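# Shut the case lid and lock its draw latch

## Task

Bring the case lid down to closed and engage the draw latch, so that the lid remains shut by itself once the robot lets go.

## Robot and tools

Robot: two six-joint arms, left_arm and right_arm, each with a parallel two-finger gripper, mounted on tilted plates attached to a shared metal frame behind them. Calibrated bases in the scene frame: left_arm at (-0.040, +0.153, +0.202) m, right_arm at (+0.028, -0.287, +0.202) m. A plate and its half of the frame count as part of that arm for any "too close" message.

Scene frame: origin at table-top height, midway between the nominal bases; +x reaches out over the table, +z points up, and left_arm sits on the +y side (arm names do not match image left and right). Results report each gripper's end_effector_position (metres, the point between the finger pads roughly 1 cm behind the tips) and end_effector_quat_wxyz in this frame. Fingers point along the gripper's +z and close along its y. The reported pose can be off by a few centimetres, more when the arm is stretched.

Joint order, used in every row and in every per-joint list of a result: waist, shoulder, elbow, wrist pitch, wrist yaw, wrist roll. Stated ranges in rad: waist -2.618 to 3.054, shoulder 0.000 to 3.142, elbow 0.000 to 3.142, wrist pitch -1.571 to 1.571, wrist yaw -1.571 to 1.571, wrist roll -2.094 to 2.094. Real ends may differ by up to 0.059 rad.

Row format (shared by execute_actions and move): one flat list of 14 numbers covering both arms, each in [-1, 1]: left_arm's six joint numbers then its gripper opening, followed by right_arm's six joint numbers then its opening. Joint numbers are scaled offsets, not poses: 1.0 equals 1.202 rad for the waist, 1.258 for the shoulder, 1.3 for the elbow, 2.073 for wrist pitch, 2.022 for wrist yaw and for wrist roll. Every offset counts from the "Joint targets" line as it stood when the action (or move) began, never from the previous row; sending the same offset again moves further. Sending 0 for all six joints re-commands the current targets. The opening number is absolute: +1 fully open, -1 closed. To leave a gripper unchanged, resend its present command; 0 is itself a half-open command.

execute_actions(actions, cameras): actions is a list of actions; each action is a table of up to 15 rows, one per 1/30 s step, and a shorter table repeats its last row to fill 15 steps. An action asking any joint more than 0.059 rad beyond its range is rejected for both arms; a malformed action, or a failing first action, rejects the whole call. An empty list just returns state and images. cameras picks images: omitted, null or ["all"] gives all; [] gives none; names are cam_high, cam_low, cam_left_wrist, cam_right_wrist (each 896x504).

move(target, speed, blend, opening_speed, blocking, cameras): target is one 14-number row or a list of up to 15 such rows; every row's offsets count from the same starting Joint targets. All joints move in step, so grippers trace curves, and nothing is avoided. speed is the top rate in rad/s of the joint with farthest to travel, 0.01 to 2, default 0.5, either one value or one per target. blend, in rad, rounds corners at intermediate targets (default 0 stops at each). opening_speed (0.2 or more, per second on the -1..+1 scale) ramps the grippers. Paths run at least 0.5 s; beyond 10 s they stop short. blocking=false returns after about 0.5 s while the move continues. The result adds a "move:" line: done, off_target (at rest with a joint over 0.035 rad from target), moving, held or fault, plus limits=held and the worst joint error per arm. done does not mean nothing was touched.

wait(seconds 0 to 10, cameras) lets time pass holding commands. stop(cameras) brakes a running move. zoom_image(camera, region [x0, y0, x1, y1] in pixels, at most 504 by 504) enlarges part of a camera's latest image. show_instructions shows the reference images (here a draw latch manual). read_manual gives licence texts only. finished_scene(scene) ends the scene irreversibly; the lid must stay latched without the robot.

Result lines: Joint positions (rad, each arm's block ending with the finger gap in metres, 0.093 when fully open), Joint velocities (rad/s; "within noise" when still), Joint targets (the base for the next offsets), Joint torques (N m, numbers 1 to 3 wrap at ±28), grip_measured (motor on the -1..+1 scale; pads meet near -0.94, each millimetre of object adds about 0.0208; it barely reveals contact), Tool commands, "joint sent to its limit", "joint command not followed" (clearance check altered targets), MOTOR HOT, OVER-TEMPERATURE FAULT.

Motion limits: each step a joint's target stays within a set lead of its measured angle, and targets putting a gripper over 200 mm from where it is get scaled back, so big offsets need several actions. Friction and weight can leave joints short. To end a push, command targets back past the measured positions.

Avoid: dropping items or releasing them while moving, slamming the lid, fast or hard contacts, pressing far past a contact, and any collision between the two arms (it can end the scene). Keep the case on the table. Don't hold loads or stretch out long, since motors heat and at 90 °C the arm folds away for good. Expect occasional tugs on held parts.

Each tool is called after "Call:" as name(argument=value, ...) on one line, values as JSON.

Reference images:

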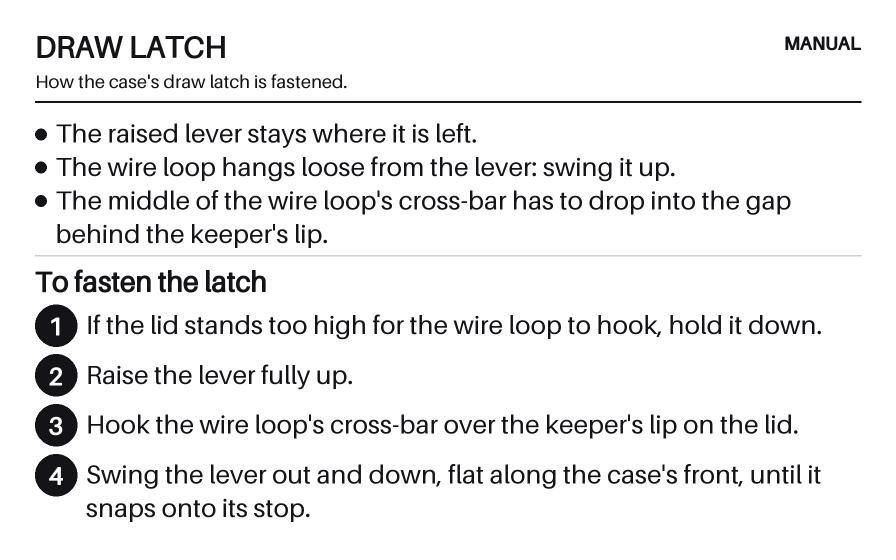

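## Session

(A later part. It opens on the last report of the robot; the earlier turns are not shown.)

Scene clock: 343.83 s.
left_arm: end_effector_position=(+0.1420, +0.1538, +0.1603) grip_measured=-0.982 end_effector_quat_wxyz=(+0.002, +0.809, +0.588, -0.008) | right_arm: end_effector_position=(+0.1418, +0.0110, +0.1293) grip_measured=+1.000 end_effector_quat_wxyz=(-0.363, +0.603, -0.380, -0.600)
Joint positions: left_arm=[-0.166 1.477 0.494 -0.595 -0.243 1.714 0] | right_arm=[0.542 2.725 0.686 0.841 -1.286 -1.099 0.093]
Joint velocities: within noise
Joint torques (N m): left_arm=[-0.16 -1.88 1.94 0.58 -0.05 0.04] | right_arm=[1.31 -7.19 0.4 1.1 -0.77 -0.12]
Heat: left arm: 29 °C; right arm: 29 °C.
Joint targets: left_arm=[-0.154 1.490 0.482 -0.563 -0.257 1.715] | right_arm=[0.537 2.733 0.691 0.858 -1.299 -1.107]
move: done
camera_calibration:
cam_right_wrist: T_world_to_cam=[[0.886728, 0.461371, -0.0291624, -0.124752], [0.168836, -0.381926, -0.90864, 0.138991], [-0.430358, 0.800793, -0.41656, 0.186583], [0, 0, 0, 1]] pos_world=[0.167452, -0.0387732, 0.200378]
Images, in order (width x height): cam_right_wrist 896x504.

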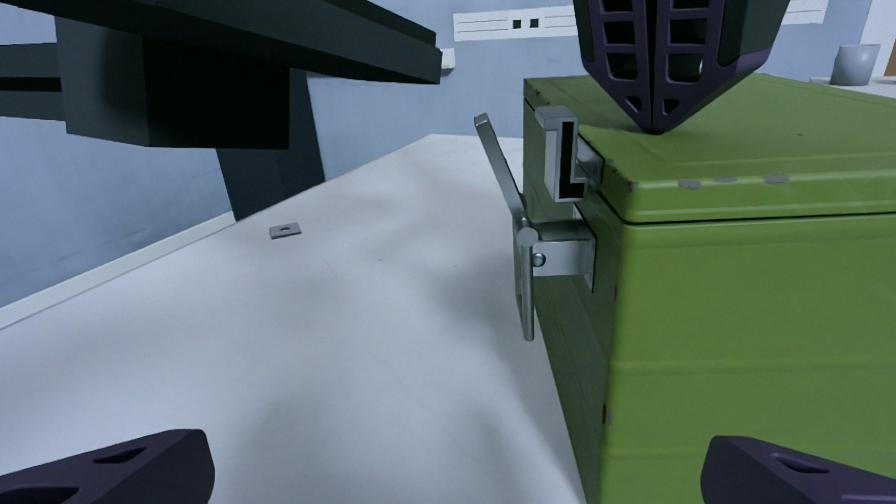

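Call:
move(target=[0.008,0.020,-0.020,0.022,0,0,-1,0,0,0,0,0,0,1], speed=0.1, cameras=["cam_right_wrist","cam_left_wrist"])

Call:
zoom_image(camera="cam_right_wrist", region=[460, 70, 660, 230])

Scene clock: 349.27 s.
left_arm: end_effector_position=(+0.1414, +0.1540, +0.1592) grip_measured=-0.982 end_effector_quat_wxyz=(+0.002, +0.808, +0.588, -0.007) | right_arm: end_effector_position=(+0.1418, +0.0110, +0.1293) grip_measured=+1.000 end_effector_quat_wxyz=(-0.363, +0.603, -0.380, -0.600)
Joint positions: left_arm=[-0.165 1.477 0.488 -0.587 -0.244 1.714 0] | right_arm=[0.542 2.725 0.686 0.841 -1.286 -1.099 0.093]
Joint velocities: within noise
Joint torques (N m): left_arm=[0.68 0.42 0.32 0.95 -0.04 0.02] | right_arm=[1.36 -7.23 0.34 1.08 -0.81 -0.12]
Heat: left arm: 29 °C; right arm: 29 °C.
Joint targets: left_arm=[-0.144 1.515 0.456 -0.517 -0.257 1.715] | right_arm=[0.537 2.733 0.691 0.858 -1.299 -1.107]
move: off_target (left_arm); left_arm: the wrist pitch is farthest, 0.070 rad from its target
camera_calibration:
cam_left_wrist: T_world_to_cam=[[-0.956814, 0.290237, 0.0164169, 0.0878152], [0.269042, 0.862724, 0.428164, -0.199018], [0.110106, 0.41409, -0.903552, 0.149212], [0, 0, 0, 1]] pos_world=[0.121138, 0.0844232, 0.218591]
cam_right_wrist: T_world_to_cam=[[0.886728, 0.461371, -0.0291624, -0.124752], [0.168836, -0.381926, -0.90864, 0.138991], [-0.430358, 0.800793, -0.41656, 0.186583], [0, 0, 0, 1]] pos_world=[0.167452, -0.0387732, 0.200378]
Images, in order (width x height): cam_left_wrist 896x504, cam_right_wrist 896x504.

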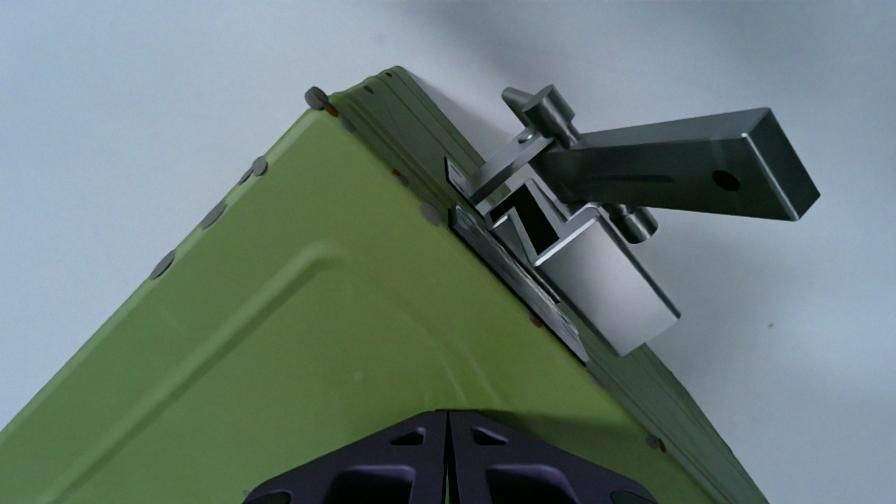

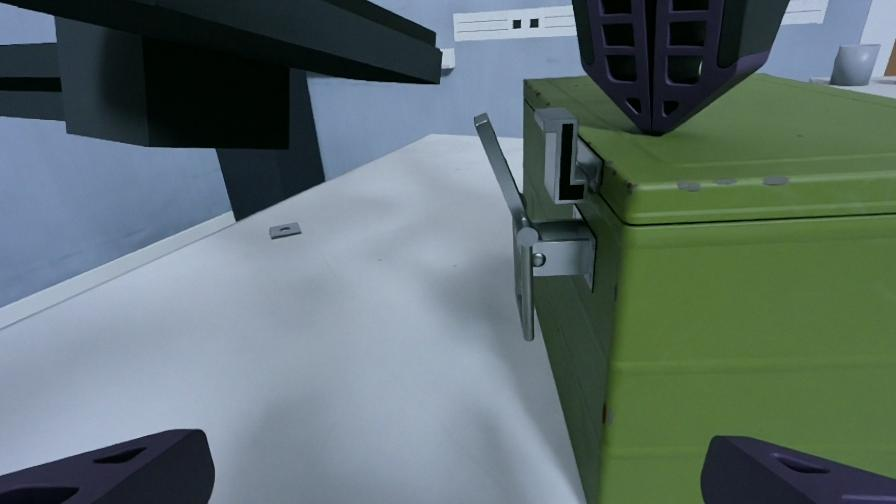

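Scaled by 2.520 from the camera's 896x504 image, which has a finer 1280x720 frame.

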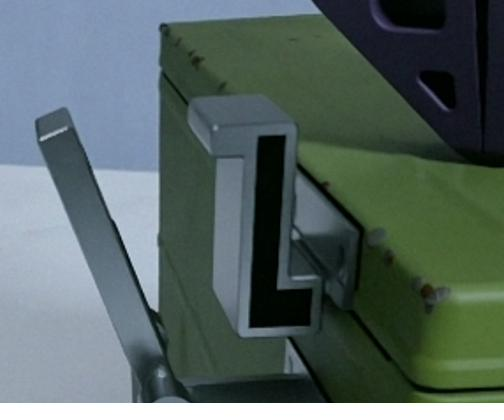

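Call:
move(target=[[-0.02,-0.037,0.042,-0.047,0,0,-1,0,0,0,0,0,0,1],[-0.02,-0.037,0.042,-0.047,0,-0.848,-1,0,0,0,0,0,0,1],[0,0,0,0,0,-0.848,-1,0,0,0,0,0,0,1]], speed=[0.2,1.2,0.08], cameras=["cam_right_wrist","cam_left_wrist"])

Call:
zoom_image(camera="cam_right_wrist", region=[460, 70, 660, 230])

Scene clock: 367.97 s.
left_arm: end_effector_position=(+0.1412, +0.1541, +0.1591) grip_measured=-0.982 end_effector_quat_wxyz=(-0.006, +0.091, +0.996, -0.006) | right_arm: end_effector_position=(+0.1418, +0.0110, +0.1293) grip_measured=+1.000 end_effector_quat_wxyz=(-0.363, +0.603, -0.380, -0.600)
Joint positions: left_arm=[-0.165 1.48 0.49 -0.589 -0.244 0.012 0] | right_arm=[0.542 2.725 0.686 0.841 -1.286 -1.099 0.093]
Joint velocities: within noise
Joint torques (N m): left_arm=[0.62 0.1 0.21 1.05 -0.09 -0.11] | right_arm=[1.31 -7.15 0.49 1.09 -0.85 -0.12]
Heat: left arm: 28 °C; right arm: 29 °C.
Joint targets: left_arm=[-0.144 1.515 0.456 -0.517 -0.257 0.000] | right_arm=[0.537 2.733 0.691 0.858 -1.299 -1.107]
move: off_target (left_arm); left_arm: the wrist pitch is farthest, 0.072 rad from its target
camera_calibration:
cam_left_wrist: T_world_to_cam=[[-0.162773, -0.98637, 0.0240791, 0.171035], [-0.879068, 0.156061, 0.450427, 0.0684774], [-0.448045, 0.0521499, -0.892489, 0.281971], [0, 0, 0, 1]] pos_world=[0.214372, 0.143312, 0.216694]
cam_right_wrist: T_world_to_cam=[[0.886728, 0.461371, -0.0291624, -0.124752], [0.168836, -0.381926, -0.90864, 0.138991], [-0.430358, 0.800793, -0.41656, 0.186583], [0, 0, 0, 1]] pos_world=[0.167452, -0.0387732, 0.200378]
Images, in order (width x height): cam_left_wrist 896x504, cam_right_wrist 896x504.

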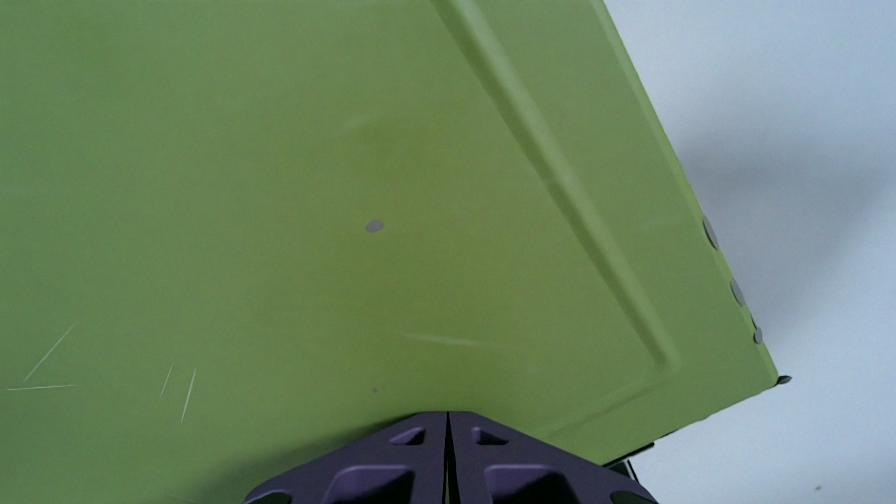

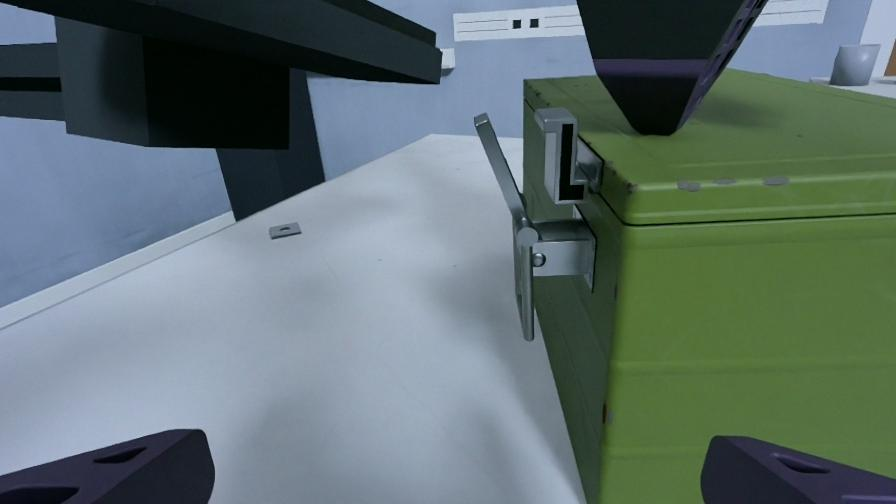

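Scaled by 2.520 from the camera's 896x504 image, which has a finer 1280x720 frame.

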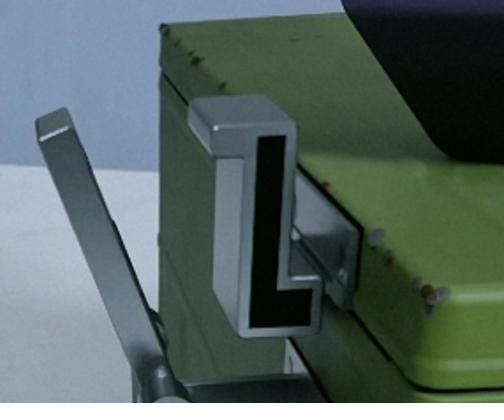

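Call:
move(target=[0,0,0,0,0,0,-1,0.290,-0.127,0.0315,-0.0116,0.288,0.9495,-1], speed=0.8)

Call:
zoom_image(camera="cam_right_wrist", region=[200, 50, 600, 450])

Scene clock: 444.37 s.
left_arm: end_effector_position=(+0.1412, +0.1541, +0.1591) grip_measured=-0.982 end_effector_quat_wxyz=(-0.006, +0.091, +0.996, -0.006) | right_arm: end_effector_position=(+0.1313, +0.0759, +0.1075) grip_measured=-0.973 end_effector_quat_wxyz=(-0.108, -0.145, +0.834, +0.522)
Joint positions: left_arm=[-0.165 1.48 0.49 -0.589 -0.244 0.012 0] | right_arm=[0.878 2.607 0.721 0.841 -0.731 0.803 0]
Joint velocities: within noise
Joint torques (N m): left_arm=[0.69 0.13 0.24 1.03 -0.1 -0.1] | right_arm=[2.11 -12.05 2.67 1.37 -0.34 0.03]
Heat: left arm: 26 °C; right arm: 30 °C.
Joint targets: left_arm=[-0.144 1.515 0.456 -0.517 -0.257 0.000] | right_arm=[0.885 2.574 0.732 0.834 -0.717 0.813]
move: off_target (left_arm); left_arm: the wrist pitch is farthest, 0.072 rad from its target
camera_calibration:
cam_left_wrist: T_world_to_cam=[[-0.162773, -0.98637, 0.0240791, 0.171035], [-0.879068, 0.156061, 0.450427, 0.0684774], [-0.448045, 0.0521499, -0.892489, 0.281971], [0, 0, 0, 1]] pos_world=[0.214372, 0.143312, 0.216694]
cam_right_wrist: T_world_to_cam=[[0.112671, -0.403878, -0.907848, 0.115747], [-0.722042, -0.660956, 0.204431, 0.164242], [-0.682613, 0.632471, -0.366088, 0.161481], [0, 0, 0, 1]] pos_world=[0.215778, 0.0531726, 0.130621]

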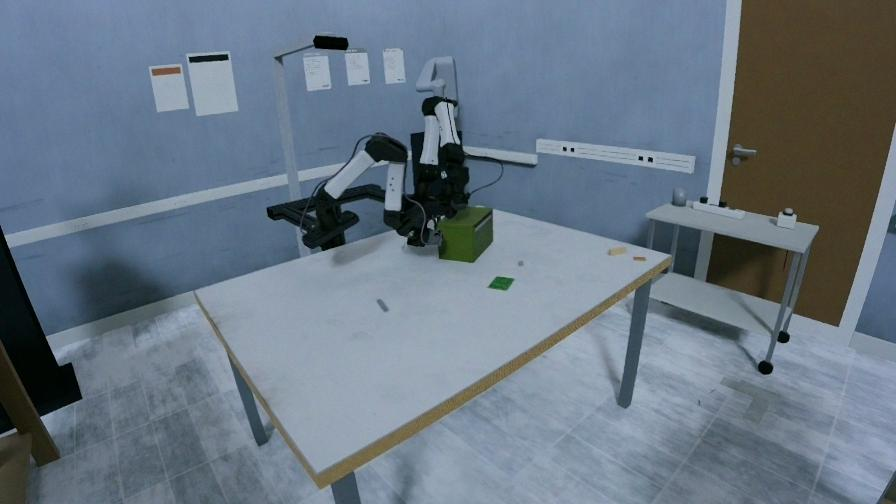

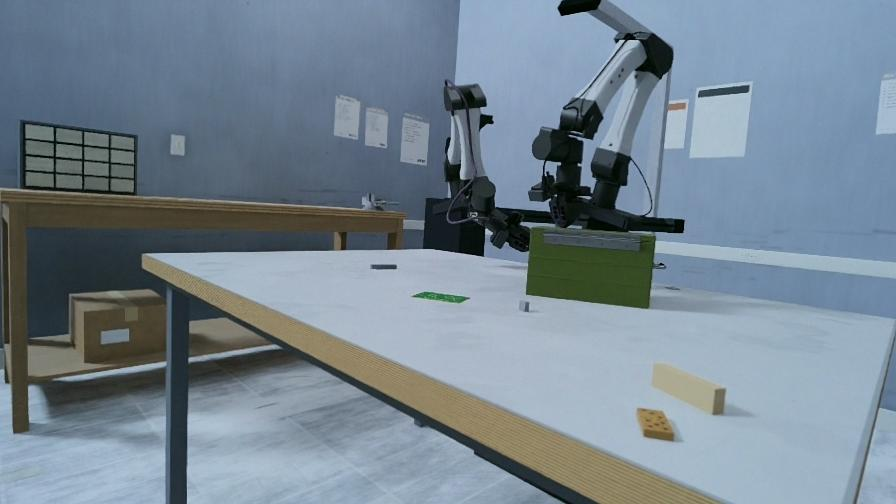

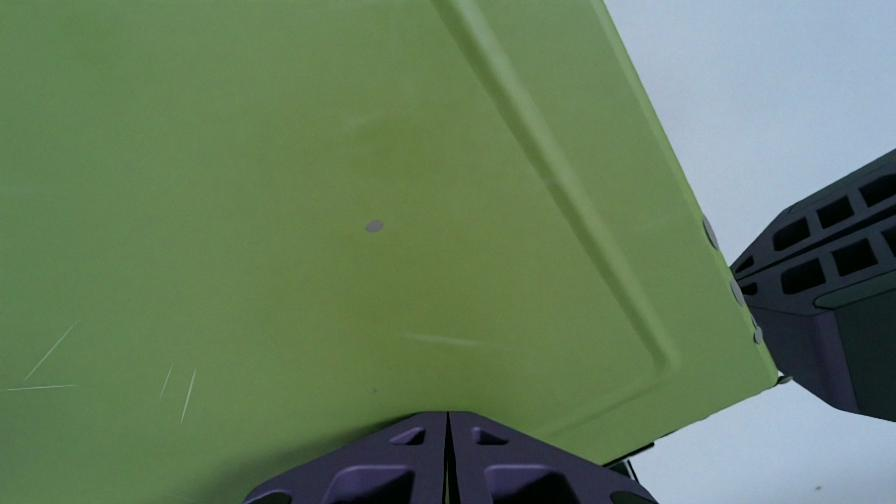

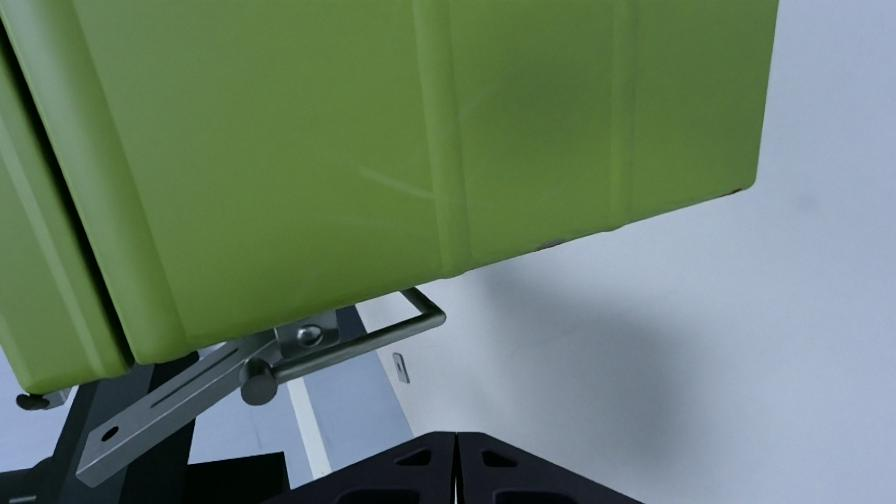

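Scaled by 1.260 from the camera's 896x504 image, which has a finer 1280x720 frame.

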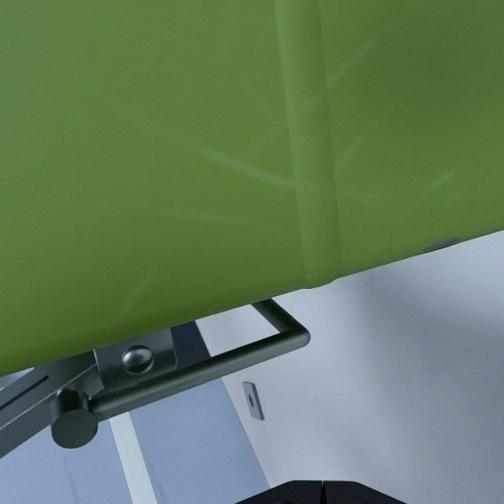

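Call:
move(target=[[0,0,0,0,0,0,-1,0.150,-0.075,-0.0854,0.1076,0.1785,0.152,-1],[0,0,0,0,0,0,-1,0.300,-0.023,-0.171,0.215,0.357,0.305,-1]], speed=0.5, blend=0.1, cameras=["cam_right_wrist"])

Scene clock: 543.33 s.
left_arm: end_effector_position=(+0.1412, +0.1541, +0.1591) grip_measured=-0.982 end_effector_quat_wxyz=(-0.006, +0.091, +0.996, -0.006) | right_arm: end_effector_position=(+0.1248, +0.0859, +0.1386) grip_measured=-0.973 end_effector_quat_wxyz=(+0.050, +0.083, +0.862, +0.497)
Joint positions: left_arm=[-0.165 1.48 0.49 -0.589 -0.244 0.012 0] | right_arm=[1.241 2.533 0.515 1.261 -0.009 1.42 0]
Joint velocities: within noise
Joint torques (N m): left_arm=[0.68 0.1 0.25 1.04 -0.1 -0.11] | right_arm=[1.32 -6.82 1.28 2.16 0.03 0.03]
Heat: left arm: 27 °C; right arm: 37 °C.
Joint targets: left_arm=[-0.144 1.515 0.456 -0.517 -0.257 0.000] | right_arm=[1.246 2.545 0.509 1.280 0.005 1.430]
move: off_target (left_arm); left_arm: the wrist pitch is farthest, 0.072 rad from its target
camera_calibration:
cam_right_wrist: T_world_to_cam=[[-0.101977, -0.475883, -0.873576, 0.176991], [-0.965499, -0.164167, 0.202139, 0.147856], [-0.239607, 0.864051, -0.442724, 0.0975795], [0, 0, 0, 1]] pos_world=[0.184185, 0.0241865, 0.167929]
Images, in order (width x height): cam_right_wrist 896x504.

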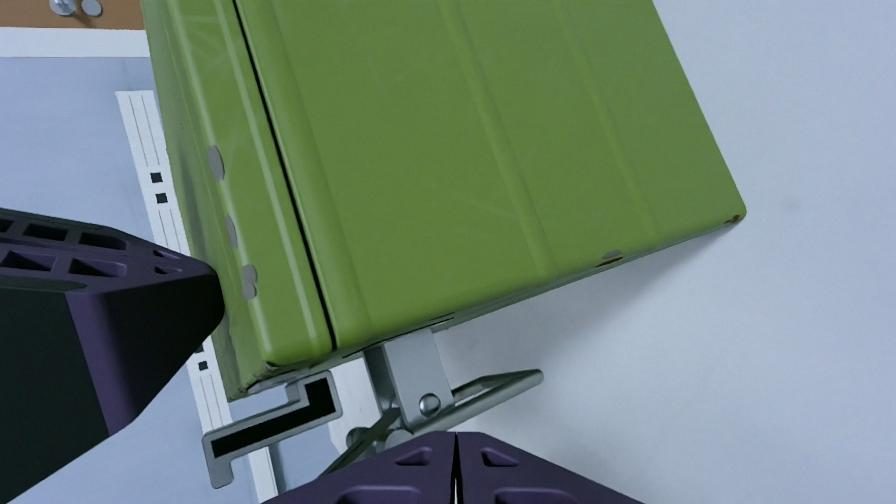

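Call:
move(target=[0,0,0,0,0,0,-1,0.016,0.075,0.0746,-0.018,0.0094,0,-1], speed=0.3, cameras=["cam_right_wrist"])

Scene clock: 578.20 s.
left_arm: end_effector_position=(+0.1412, +0.1541, +0.1591) grip_measured=-0.982 end_effector_quat_wxyz=(-0.006, +0.091, +0.996, -0.006) | right_arm: end_effector_position=(+0.1226, +0.0990, +0.1180) grip_measured=-0.973 end_effector_quat_wxyz=(+0.053, +0.080, +0.867, +0.489)
Joint positions: left_arm=[-0.165 1.48 0.49 -0.589 -0.244 0.012 0] | right_arm=[1.258 2.626 0.595 1.256 0.01 1.421 0]
Joint velocities: within noise
Joint torques (N m): left_arm=[0.7 0.13 0.23 1.04 -0.11 -0.11] | right_arm=[1.48 -7.41 2.52 1.79 0.05 0]
Heat: left arm: 27 °C; right arm: 35 °C.
Joint targets: left_arm=[-0.144 1.515 0.456 -0.517 -0.257 0.000] | right_arm=[1.265 2.639 0.606 1.242 0.024 1.430]
move: off_target (left_arm); left_arm: the wrist pitch is farthest, 0.072 rad from its target
camera_calibration:
cam_right_wrist: T_world_to_cam=[[-0.0941869, -0.494006, -0.864342, 0.164731], [-0.966712, -0.162084, 0.19798, 0.1525], [-0.237899, 0.854217, -0.462295, 0.0797051], [0, 0, 0, 1]] pos_world=[0.181901, 0.0380102, 0.149039]
Images, in order (width x height): cam_right_wrist 896x504.

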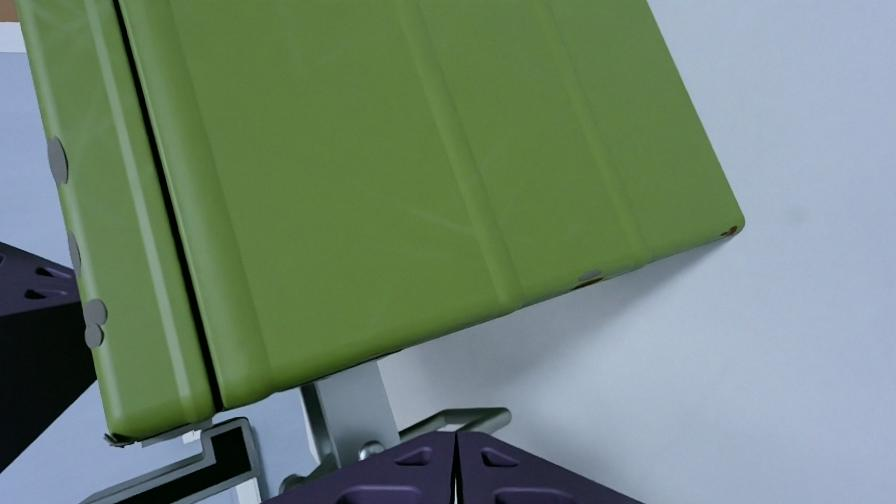

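Call:
move(target=[0,0,0,0,0,0,-1,-0.001,0.038,0.05,-0.0106,0,0,-1], speed=0.2, cameras=["cam_right_wrist"])

Call:
zoom_image(camera="cam_right_wrist", region=[300, 300, 600, 504])

Scene clock: 599.00 s.
left_arm: end_effector_position=(+0.1412, +0.1541, +0.1591) grip_measured=-0.982 end_effector_quat_wxyz=(-0.006, +0.091, +0.996, -0.006) | right_arm: end_effector_position=(+0.1245, +0.1104, +0.1073) grip_measured=-0.973 end_effector_quat_wxyz=(+0.053, +0.080, +0.869, +0.486)
Joint positions: left_arm=[-0.165 1.48 0.49 -0.589 -0.244 0.012 0] | right_arm=[1.258 2.674 0.659 1.234 0.011 1.421 0]
Joint velocities: within noise
Joint torques (N m): left_arm=[0.66 0.12 0.27 1.04 -0.1 -0.11] | right_arm=[1.4 -7.82 2.76 1.85 0.04 -0.01]
Heat: left arm: 27 °C; right arm: 36 °C.
Joint targets: left_arm=[-0.144 1.515 0.456 -0.517 -0.257 0.000] | right_arm=[1.264 2.687 0.671 1.220 0.024 1.430]
move: off_target (left_arm); left_arm: the wrist pitch is farthest, 0.072 rad from its target
camera_calibration:
cam_right_wrist: T_world_to_cam=[[-0.09562, -0.499509, -0.861016, 0.161751], [-0.966491, -0.160422, 0.2004, 0.157852], [-0.238227, 0.851326, -0.467431, 0.0663881], [0, 0, 0, 1]] pos_world=[0.183845, 0.0496012, 0.138669]
Images, in order (width x height): cam_right_wrist 896x504.

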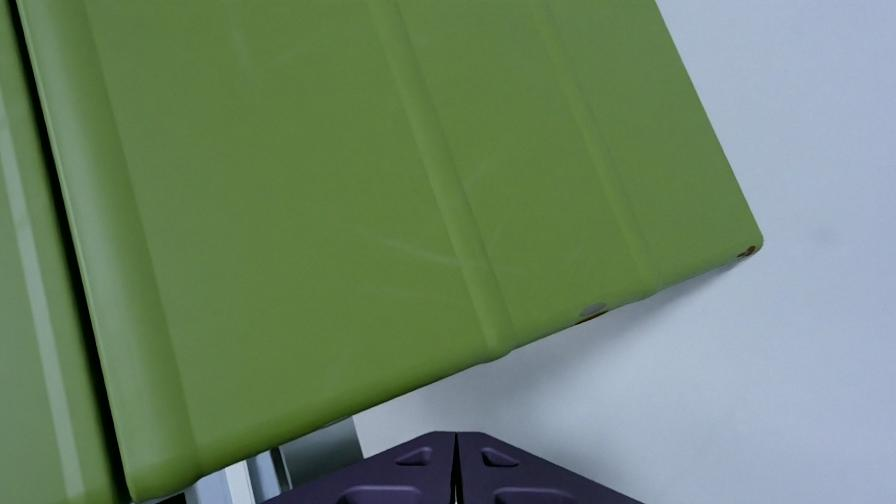

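Scaled by 1.680 from the camera's 896x504 image, which has a finer 1280x720 frame.

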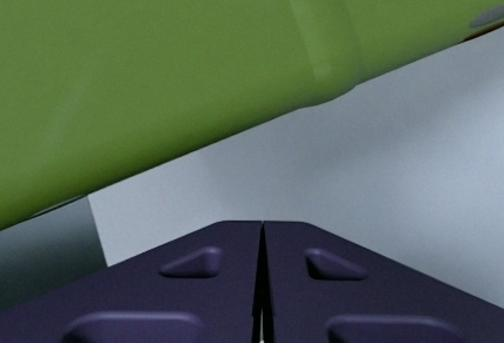

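Call:
move(target=[0,0,0,0,0,0,-1,-0.001,0.026,0.048,-0.0106,0,0,-1], speed=0.2, cameras=["cam_right_wrist","cam_high"])

Call:
zoom_image(camera="cam_right_wrist", region=[200, 300, 600, 504])

Call:
zoom_image(camera="cam_high", region=[400, 190, 500, 270])

Scene clock: 607.80 s.
left_arm: end_effector_position=(+0.1412, +0.1541, +0.1591) grip_measured=-0.982 end_effector_quat_wxyz=(-0.006, +0.091, +0.996, -0.006) | right_arm: end_effector_position=(+0.1273, +0.1174, +0.0959) grip_measured=-0.973 end_effector_quat_wxyz=(+0.056, +0.083, +0.874, +0.476)
Joint positions: left_arm=[-0.165 1.48 0.49 -0.589 -0.244 0.012 0] | right_arm=[1.258 2.709 0.711 1.196 0.024 1.421 0]
Joint velocities: within noise
Joint torques (N m): left_arm=[0.69 0.1 0.24 1.04 -0.11 -0.11] | right_arm=[1.36 -8.39 3.63 1.93 -0.09 0]
Heat: left arm: 27 °C; right arm: 35 °C.
Joint targets: left_arm=[-0.144 1.515 0.456 -0.517 -0.257 0.000] | right_arm=[1.263 2.720 0.734 1.198 0.024 1.430]
move: off_target (left_arm); left_arm: the wrist pitch is farthest, 0.072 rad from its target
camera_calibration:
cam_right_wrist: T_world_to_cam=[[-0.0990028, -0.518192, -0.849515, 0.157167], [-0.968008, -0.147652, 0.202878, 0.162355], [-0.230562, 0.842423, -0.486996, 0.0576837], [0, 0, 0, 1]] pos_world=[0.18602, 0.0568207, 0.128669]
Images, in order (width x height): cam_high 896x504, cam_right_wrist 896x504.

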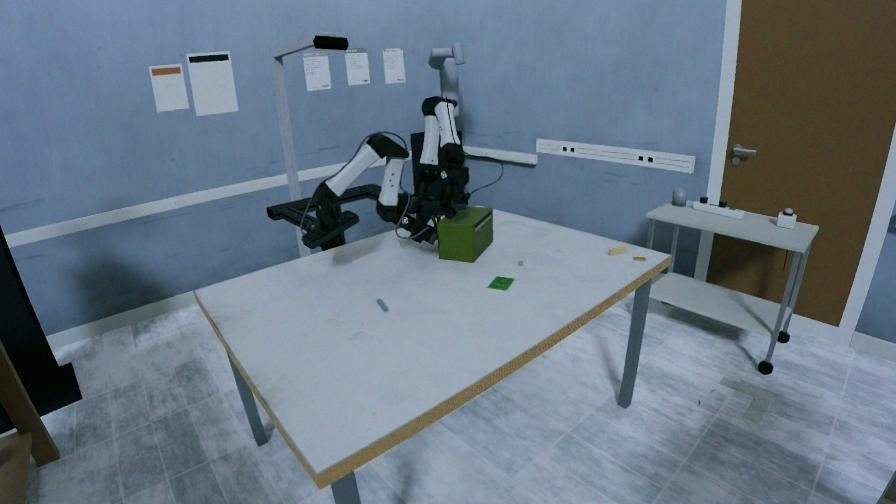

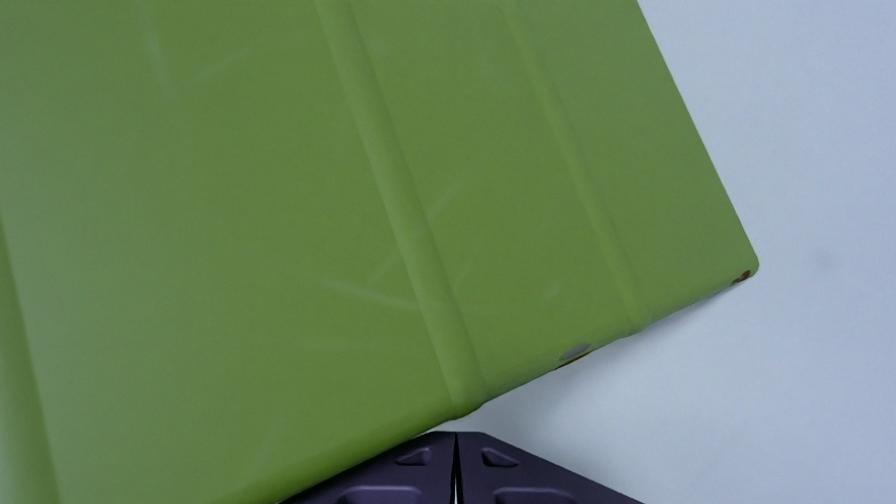

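Scaled by 1.260 from the camera's 896x504 image, which has a finer 1280x720 frame.

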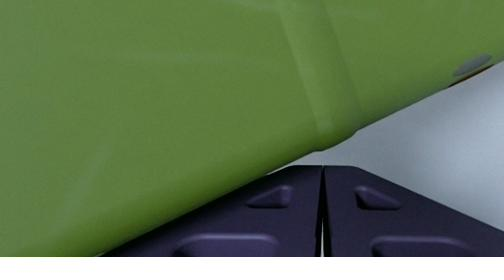

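Scaled by 5.040 from the camera's 896x504 image, which has a finer 1280x720 frame.

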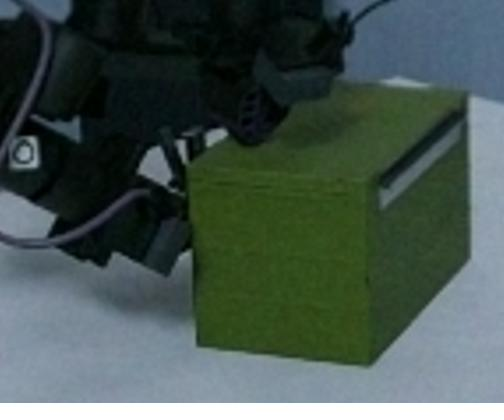

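Call:
move(target=[0,0,0,0,0,0,-1,0.1286,0.010,-0.016,0.0017,0.1843,0.1486,-1], speed=0.25, cameras=["cam_right_wrist"])

Call:
zoom_image(camera="cam_right_wrist", region=[200, 250, 600, 504])

Scene clock: 667.27 s.
left_arm: end_effector_position=(+0.1412, +0.1541, +0.1591) grip_measured=-0.982 end_effector_quat_wxyz=(-0.006, +0.091, +0.996, -0.006) | right_arm: end_effector_position=(+0.1271, +0.1095, +0.0987) grip_measured=-0.973 end_effector_quat_wxyz=(+0.122, +0.222, +0.846, +0.469)
Joint positions: left_arm=[-0.165 1.48 0.49 -0.589 -0.244 0.012 0] | right_arm=[1.412 2.719 0.711 1.193 0.383 1.721 0]
Joint velocities: within noise
Joint torques (N m): left_arm=[0.66 0.1 0.23 1.05 -0.1 -0.11] | right_arm=[0.9 -8.13 2.02 1.92 0.21 0]
Heat: left arm: 27 °C; right arm: 35 °C.
Joint targets: left_arm=[-0.144 1.515 0.456 -0.517 -0.257 0.000] | right_arm=[1.417 2.732 0.713 1.202 0.397 1.730]
move: off_target (left_arm); left_arm: the wrist pitch is farthest, 0.072 rad from its target
camera_calibration:
cam_right_wrist: T_world_to_cam=[[-0.264949, -0.444219, -0.855845, 0.169092], [-0.963688, 0.152606, 0.219126, 0.125418], [0.0332669, 0.882825, -0.468522, 0.0258771], [0, 0, 0, 1]] pos_world=[0.164804, 0.0331294, 0.129358]
Images, in order (width x height): cam_right_wrist 896x504.

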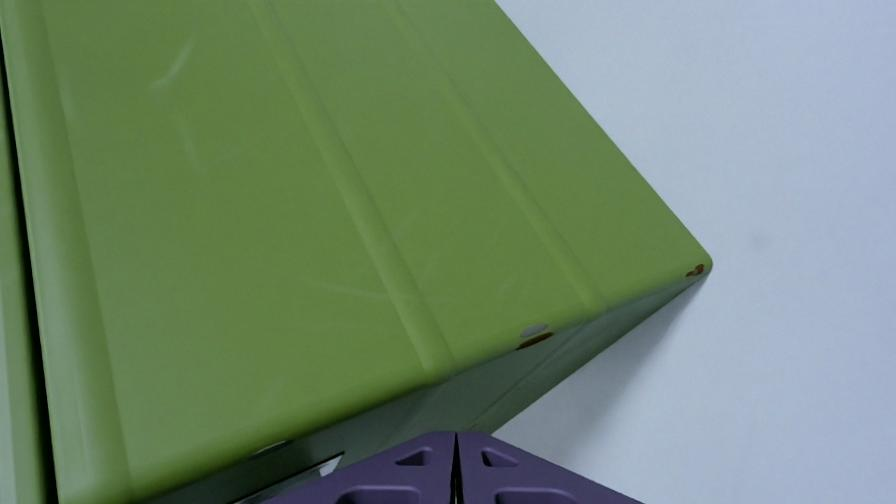

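Scaled by 1.260 from the camera's 896x504 image, which has a finer 1280x720 frame.

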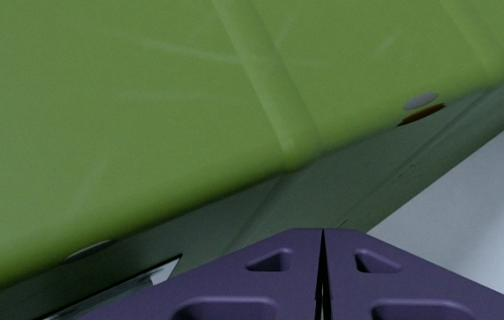

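Call:
move(target=[0,0,0,0,0,0,-1,0.0162,0.004,0.046,-0.0294,0.0062,0.006,-1], speed=0.1, cameras=["cam_right_wrist","cam_high"])

Call:
zoom_image(camera="cam_right_wrist", region=[200, 250, 600, 504])

Call:
zoom_image(camera="cam_high", region=[410, 195, 470, 255])

Scene clock: 676.60 s.
left_arm: end_effector_position=(+0.1412, +0.1541, +0.1591) grip_measured=-0.982 end_effector_quat_wxyz=(-0.006, +0.091, +0.996, -0.006) | right_arm: end_effector_position=(+0.1313, +0.1118, +0.0957) grip_measured=-0.973 end_effector_quat_wxyz=(+0.140, +0.235, +0.844, +0.461)
Joint positions: left_arm=[-0.165 1.48 0.49 -0.589 -0.244 0.012 0] | right_arm=[1.422 2.725 0.744 1.147 0.435 1.739 0]
Joint velocities: within noise
Joint torques (N m): left_arm=[0.69 0.09 0.25 1.06 -0.11 -0.11] | right_arm=[1.84 -8.46 4.44 1.74 -0.21 -0.02]
Heat: left arm: 27 °C; right arm: 35 °C.
Joint targets: left_arm=[-0.144 1.515 0.456 -0.517 -0.257 0.000] | right_arm=[1.437 2.738 0.773 1.141 0.409 1.742]
move: off_target (left_arm); left_arm: the wrist pitch is farthest, 0.072 rad from its target
camera_calibration:
cam_right_wrist: T_world_to_cam=[[-0.27055, -0.448224, -0.851996, 0.169492], [-0.959636, 0.196185, 0.201521, 0.126088], [0.0768223, 0.872128, -0.48321, 0.0191446], [0, 0, 0, 1]] pos_world=[0.165384, 0.034537, 0.128248]
Images, in order (width x height): cam_high 896x504, cam_right_wrist 896x504.

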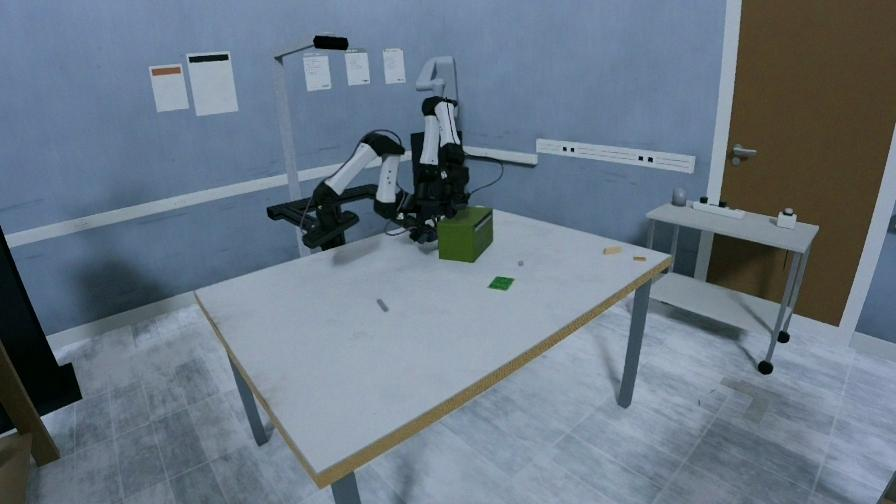

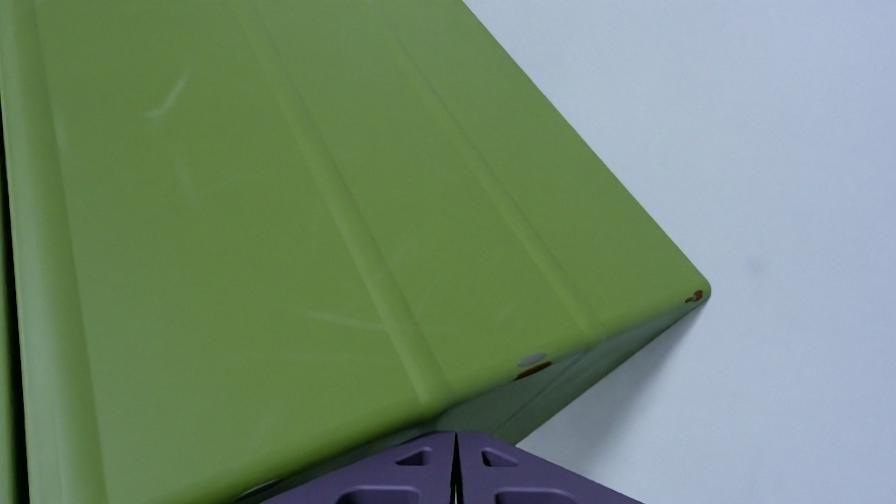

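Scaled by 1.260 from the camera's 896x504 image, which has a finer 1280x720 frame.

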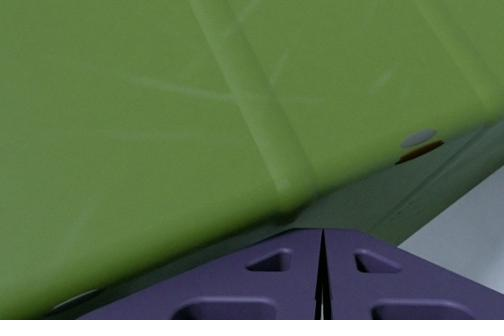

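Scaled by 8.400 from the camera's 896x504 image, which has a finer 1280x720 frame.

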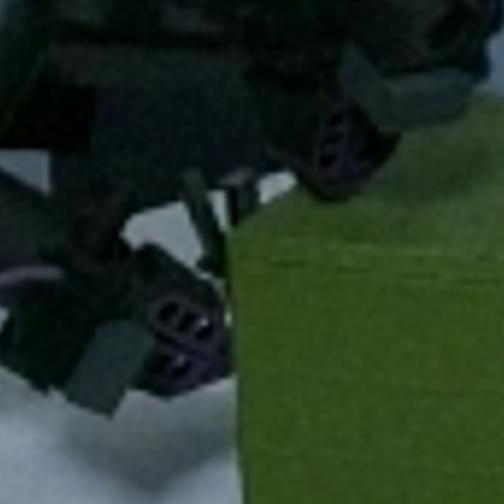

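Call:
move(target=[[0,0,0,0,0,0,-1,-0.160,-0.030,-0.133,0.096,-0.202,-0.130,-1],[0,0,0,0,0,0,-1,-0.319,0.095,-0.0946,0.1925,-0.4068,-0.260,-1]], speed=0.3, blend=0.03, cameras=["cam_right_wrist"])

Call:
zoom_image(camera="cam_right_wrist", region=[200, 250, 600, 504])

Scene clock: 843.20 s.
left_arm: end_effector_position=(+0.1412, +0.1541, +0.1591) grip_measured=-0.982 end_effector_quat_wxyz=(-0.006, +0.091, +0.996, -0.006) | right_arm: end_effector_position=(+0.1233, +0.0943, +0.1019) grip_measured=-0.973 end_effector_quat_wxyz=(-0.016, -0.016, +0.823, +0.567)
Joint positions: left_arm=[-0.165 1.48 0.49 -0.589 -0.244 0.012 0] | right_arm=[1.06 2.844 0.642 1.522 -0.398 1.225 0]
Joint velocities: within noise
Joint torques (N m): left_arm=[0.66 0.12 0.24 1.04 -0.1 -0.11] | right_arm=[0.7 -7.54 1.31 2.16 -0.44 -0.18]
Heat: left arm: 28 °C; right arm: 36 °C.
Joint targets: left_arm=[-0.144 1.515 0.456 -0.517 -0.257 0.000] | right_arm=[1.053 2.857 0.650 1.540 -0.413 1.217]
move: off_target (left_arm); left_arm: the wrist pitch is farthest, 0.072 rad from its target
camera_calibration:
cam_right_wrist: T_world_to_cam=[[-0.00351021, -0.342727, -0.939429, 0.130757], [-0.896003, -0.416065, 0.155139, 0.175252], [-0.444034, 0.842276, -0.305624, 0.0869426], [0, 0, 0, 1]] pos_world=[0.196091, 0.0445006, 0.12222]
Images, in order (width x height): cam_right_wrist 896x504.

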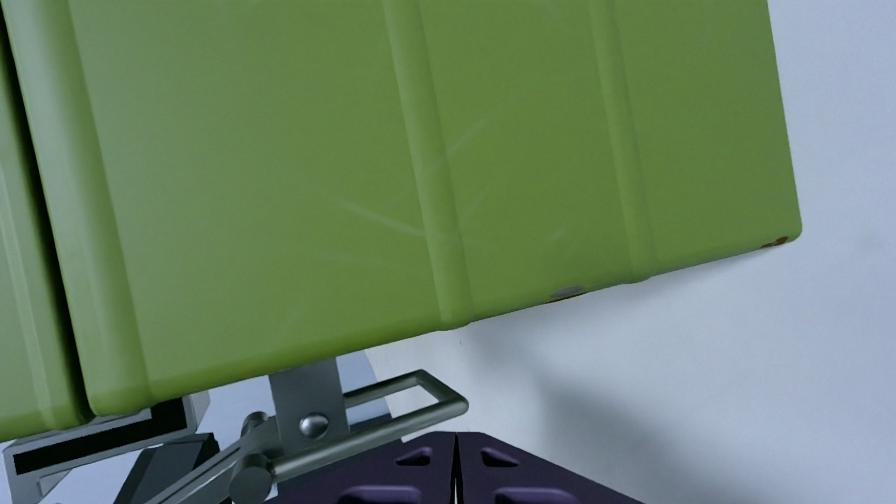

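Scaled by 1.260 from the camera's 896x504 image, which has a finer 1280x720 frame.

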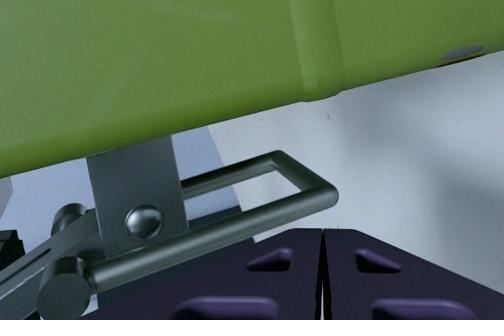

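Call:
move(target=[0,0,0,0,0,0,-1,0.0225,0.0246,0.060,-0.0183,0.0104,0.0084,-1], speed=0.15, cameras=["cam_right_wrist"])

Call:
zoom_image(camera="cam_right_wrist", region=[200, 250, 600, 504])

Scene clock: 873.97 s.
left_arm: end_effector_position=(+0.1412, +0.1541, +0.1591) grip_measured=-0.982 end_effector_quat_wxyz=(-0.006, +0.091, +0.996, -0.006) | right_arm: end_effector_position=(+0.1274, +0.1137, +0.1024) grip_measured=-0.973 end_effector_quat_wxyz=(-0.009, -0.025, +0.812, +0.583)
Joint positions: left_arm=[-0.165 1.48 0.49 -0.589 -0.244 0.012 0] | right_arm=[1.073 2.874 0.72 1.516 -0.4 1.224 0]
Joint velocities: within noise
Joint torques (N m): left_arm=[0.7 0.1 0.2 1.04 -0.1 -0.11] | right_arm=[1.84 -7.98 1.58 1.87 -0.18 0.03]
Heat: left arm: 28 °C; right arm: 38 °C.
Joint targets: left_arm=[-0.144 1.515 0.456 -0.517 -0.257 0.000] | right_arm=[1.080 2.888 0.728 1.502 -0.392 1.234]
move: off_target (left_arm); left_arm: the wrist pitch is farthest, 0.072 rad from its target
camera_calibration:
cam_right_wrist: T_world_to_cam=[[0.0193884, -0.305406, -0.952025, 0.132046], [-0.896243, -0.427348, 0.118839, 0.191901], [-0.44314, 0.850941, -0.282003, 0.0691057], [0, 0, 0, 1]] pos_world=[0.200053, 0.0635311, 0.122393]
Images, in order (width x height): cam_right_wrist 896x504.

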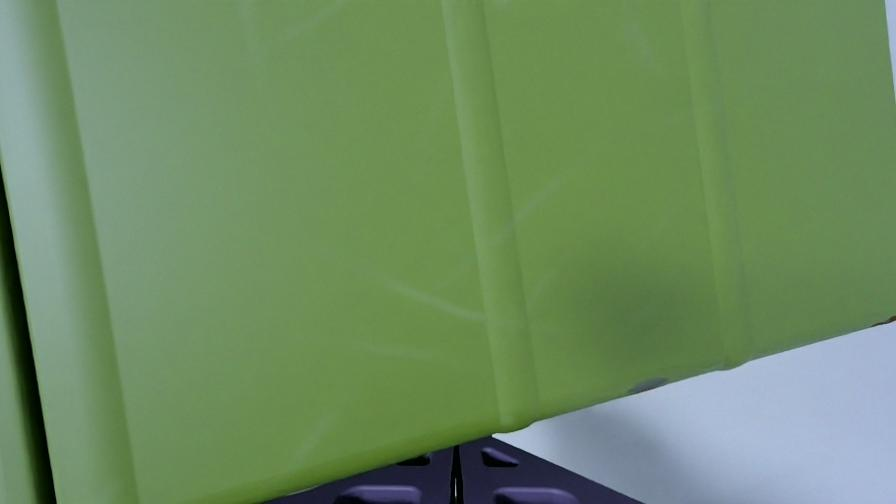

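Scaled by 1.260 from the camera's 896x504 image, which has a finer 1280x720 frame.

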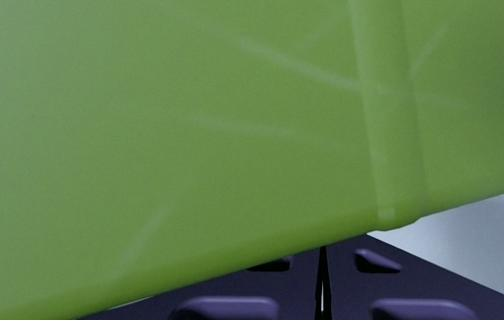

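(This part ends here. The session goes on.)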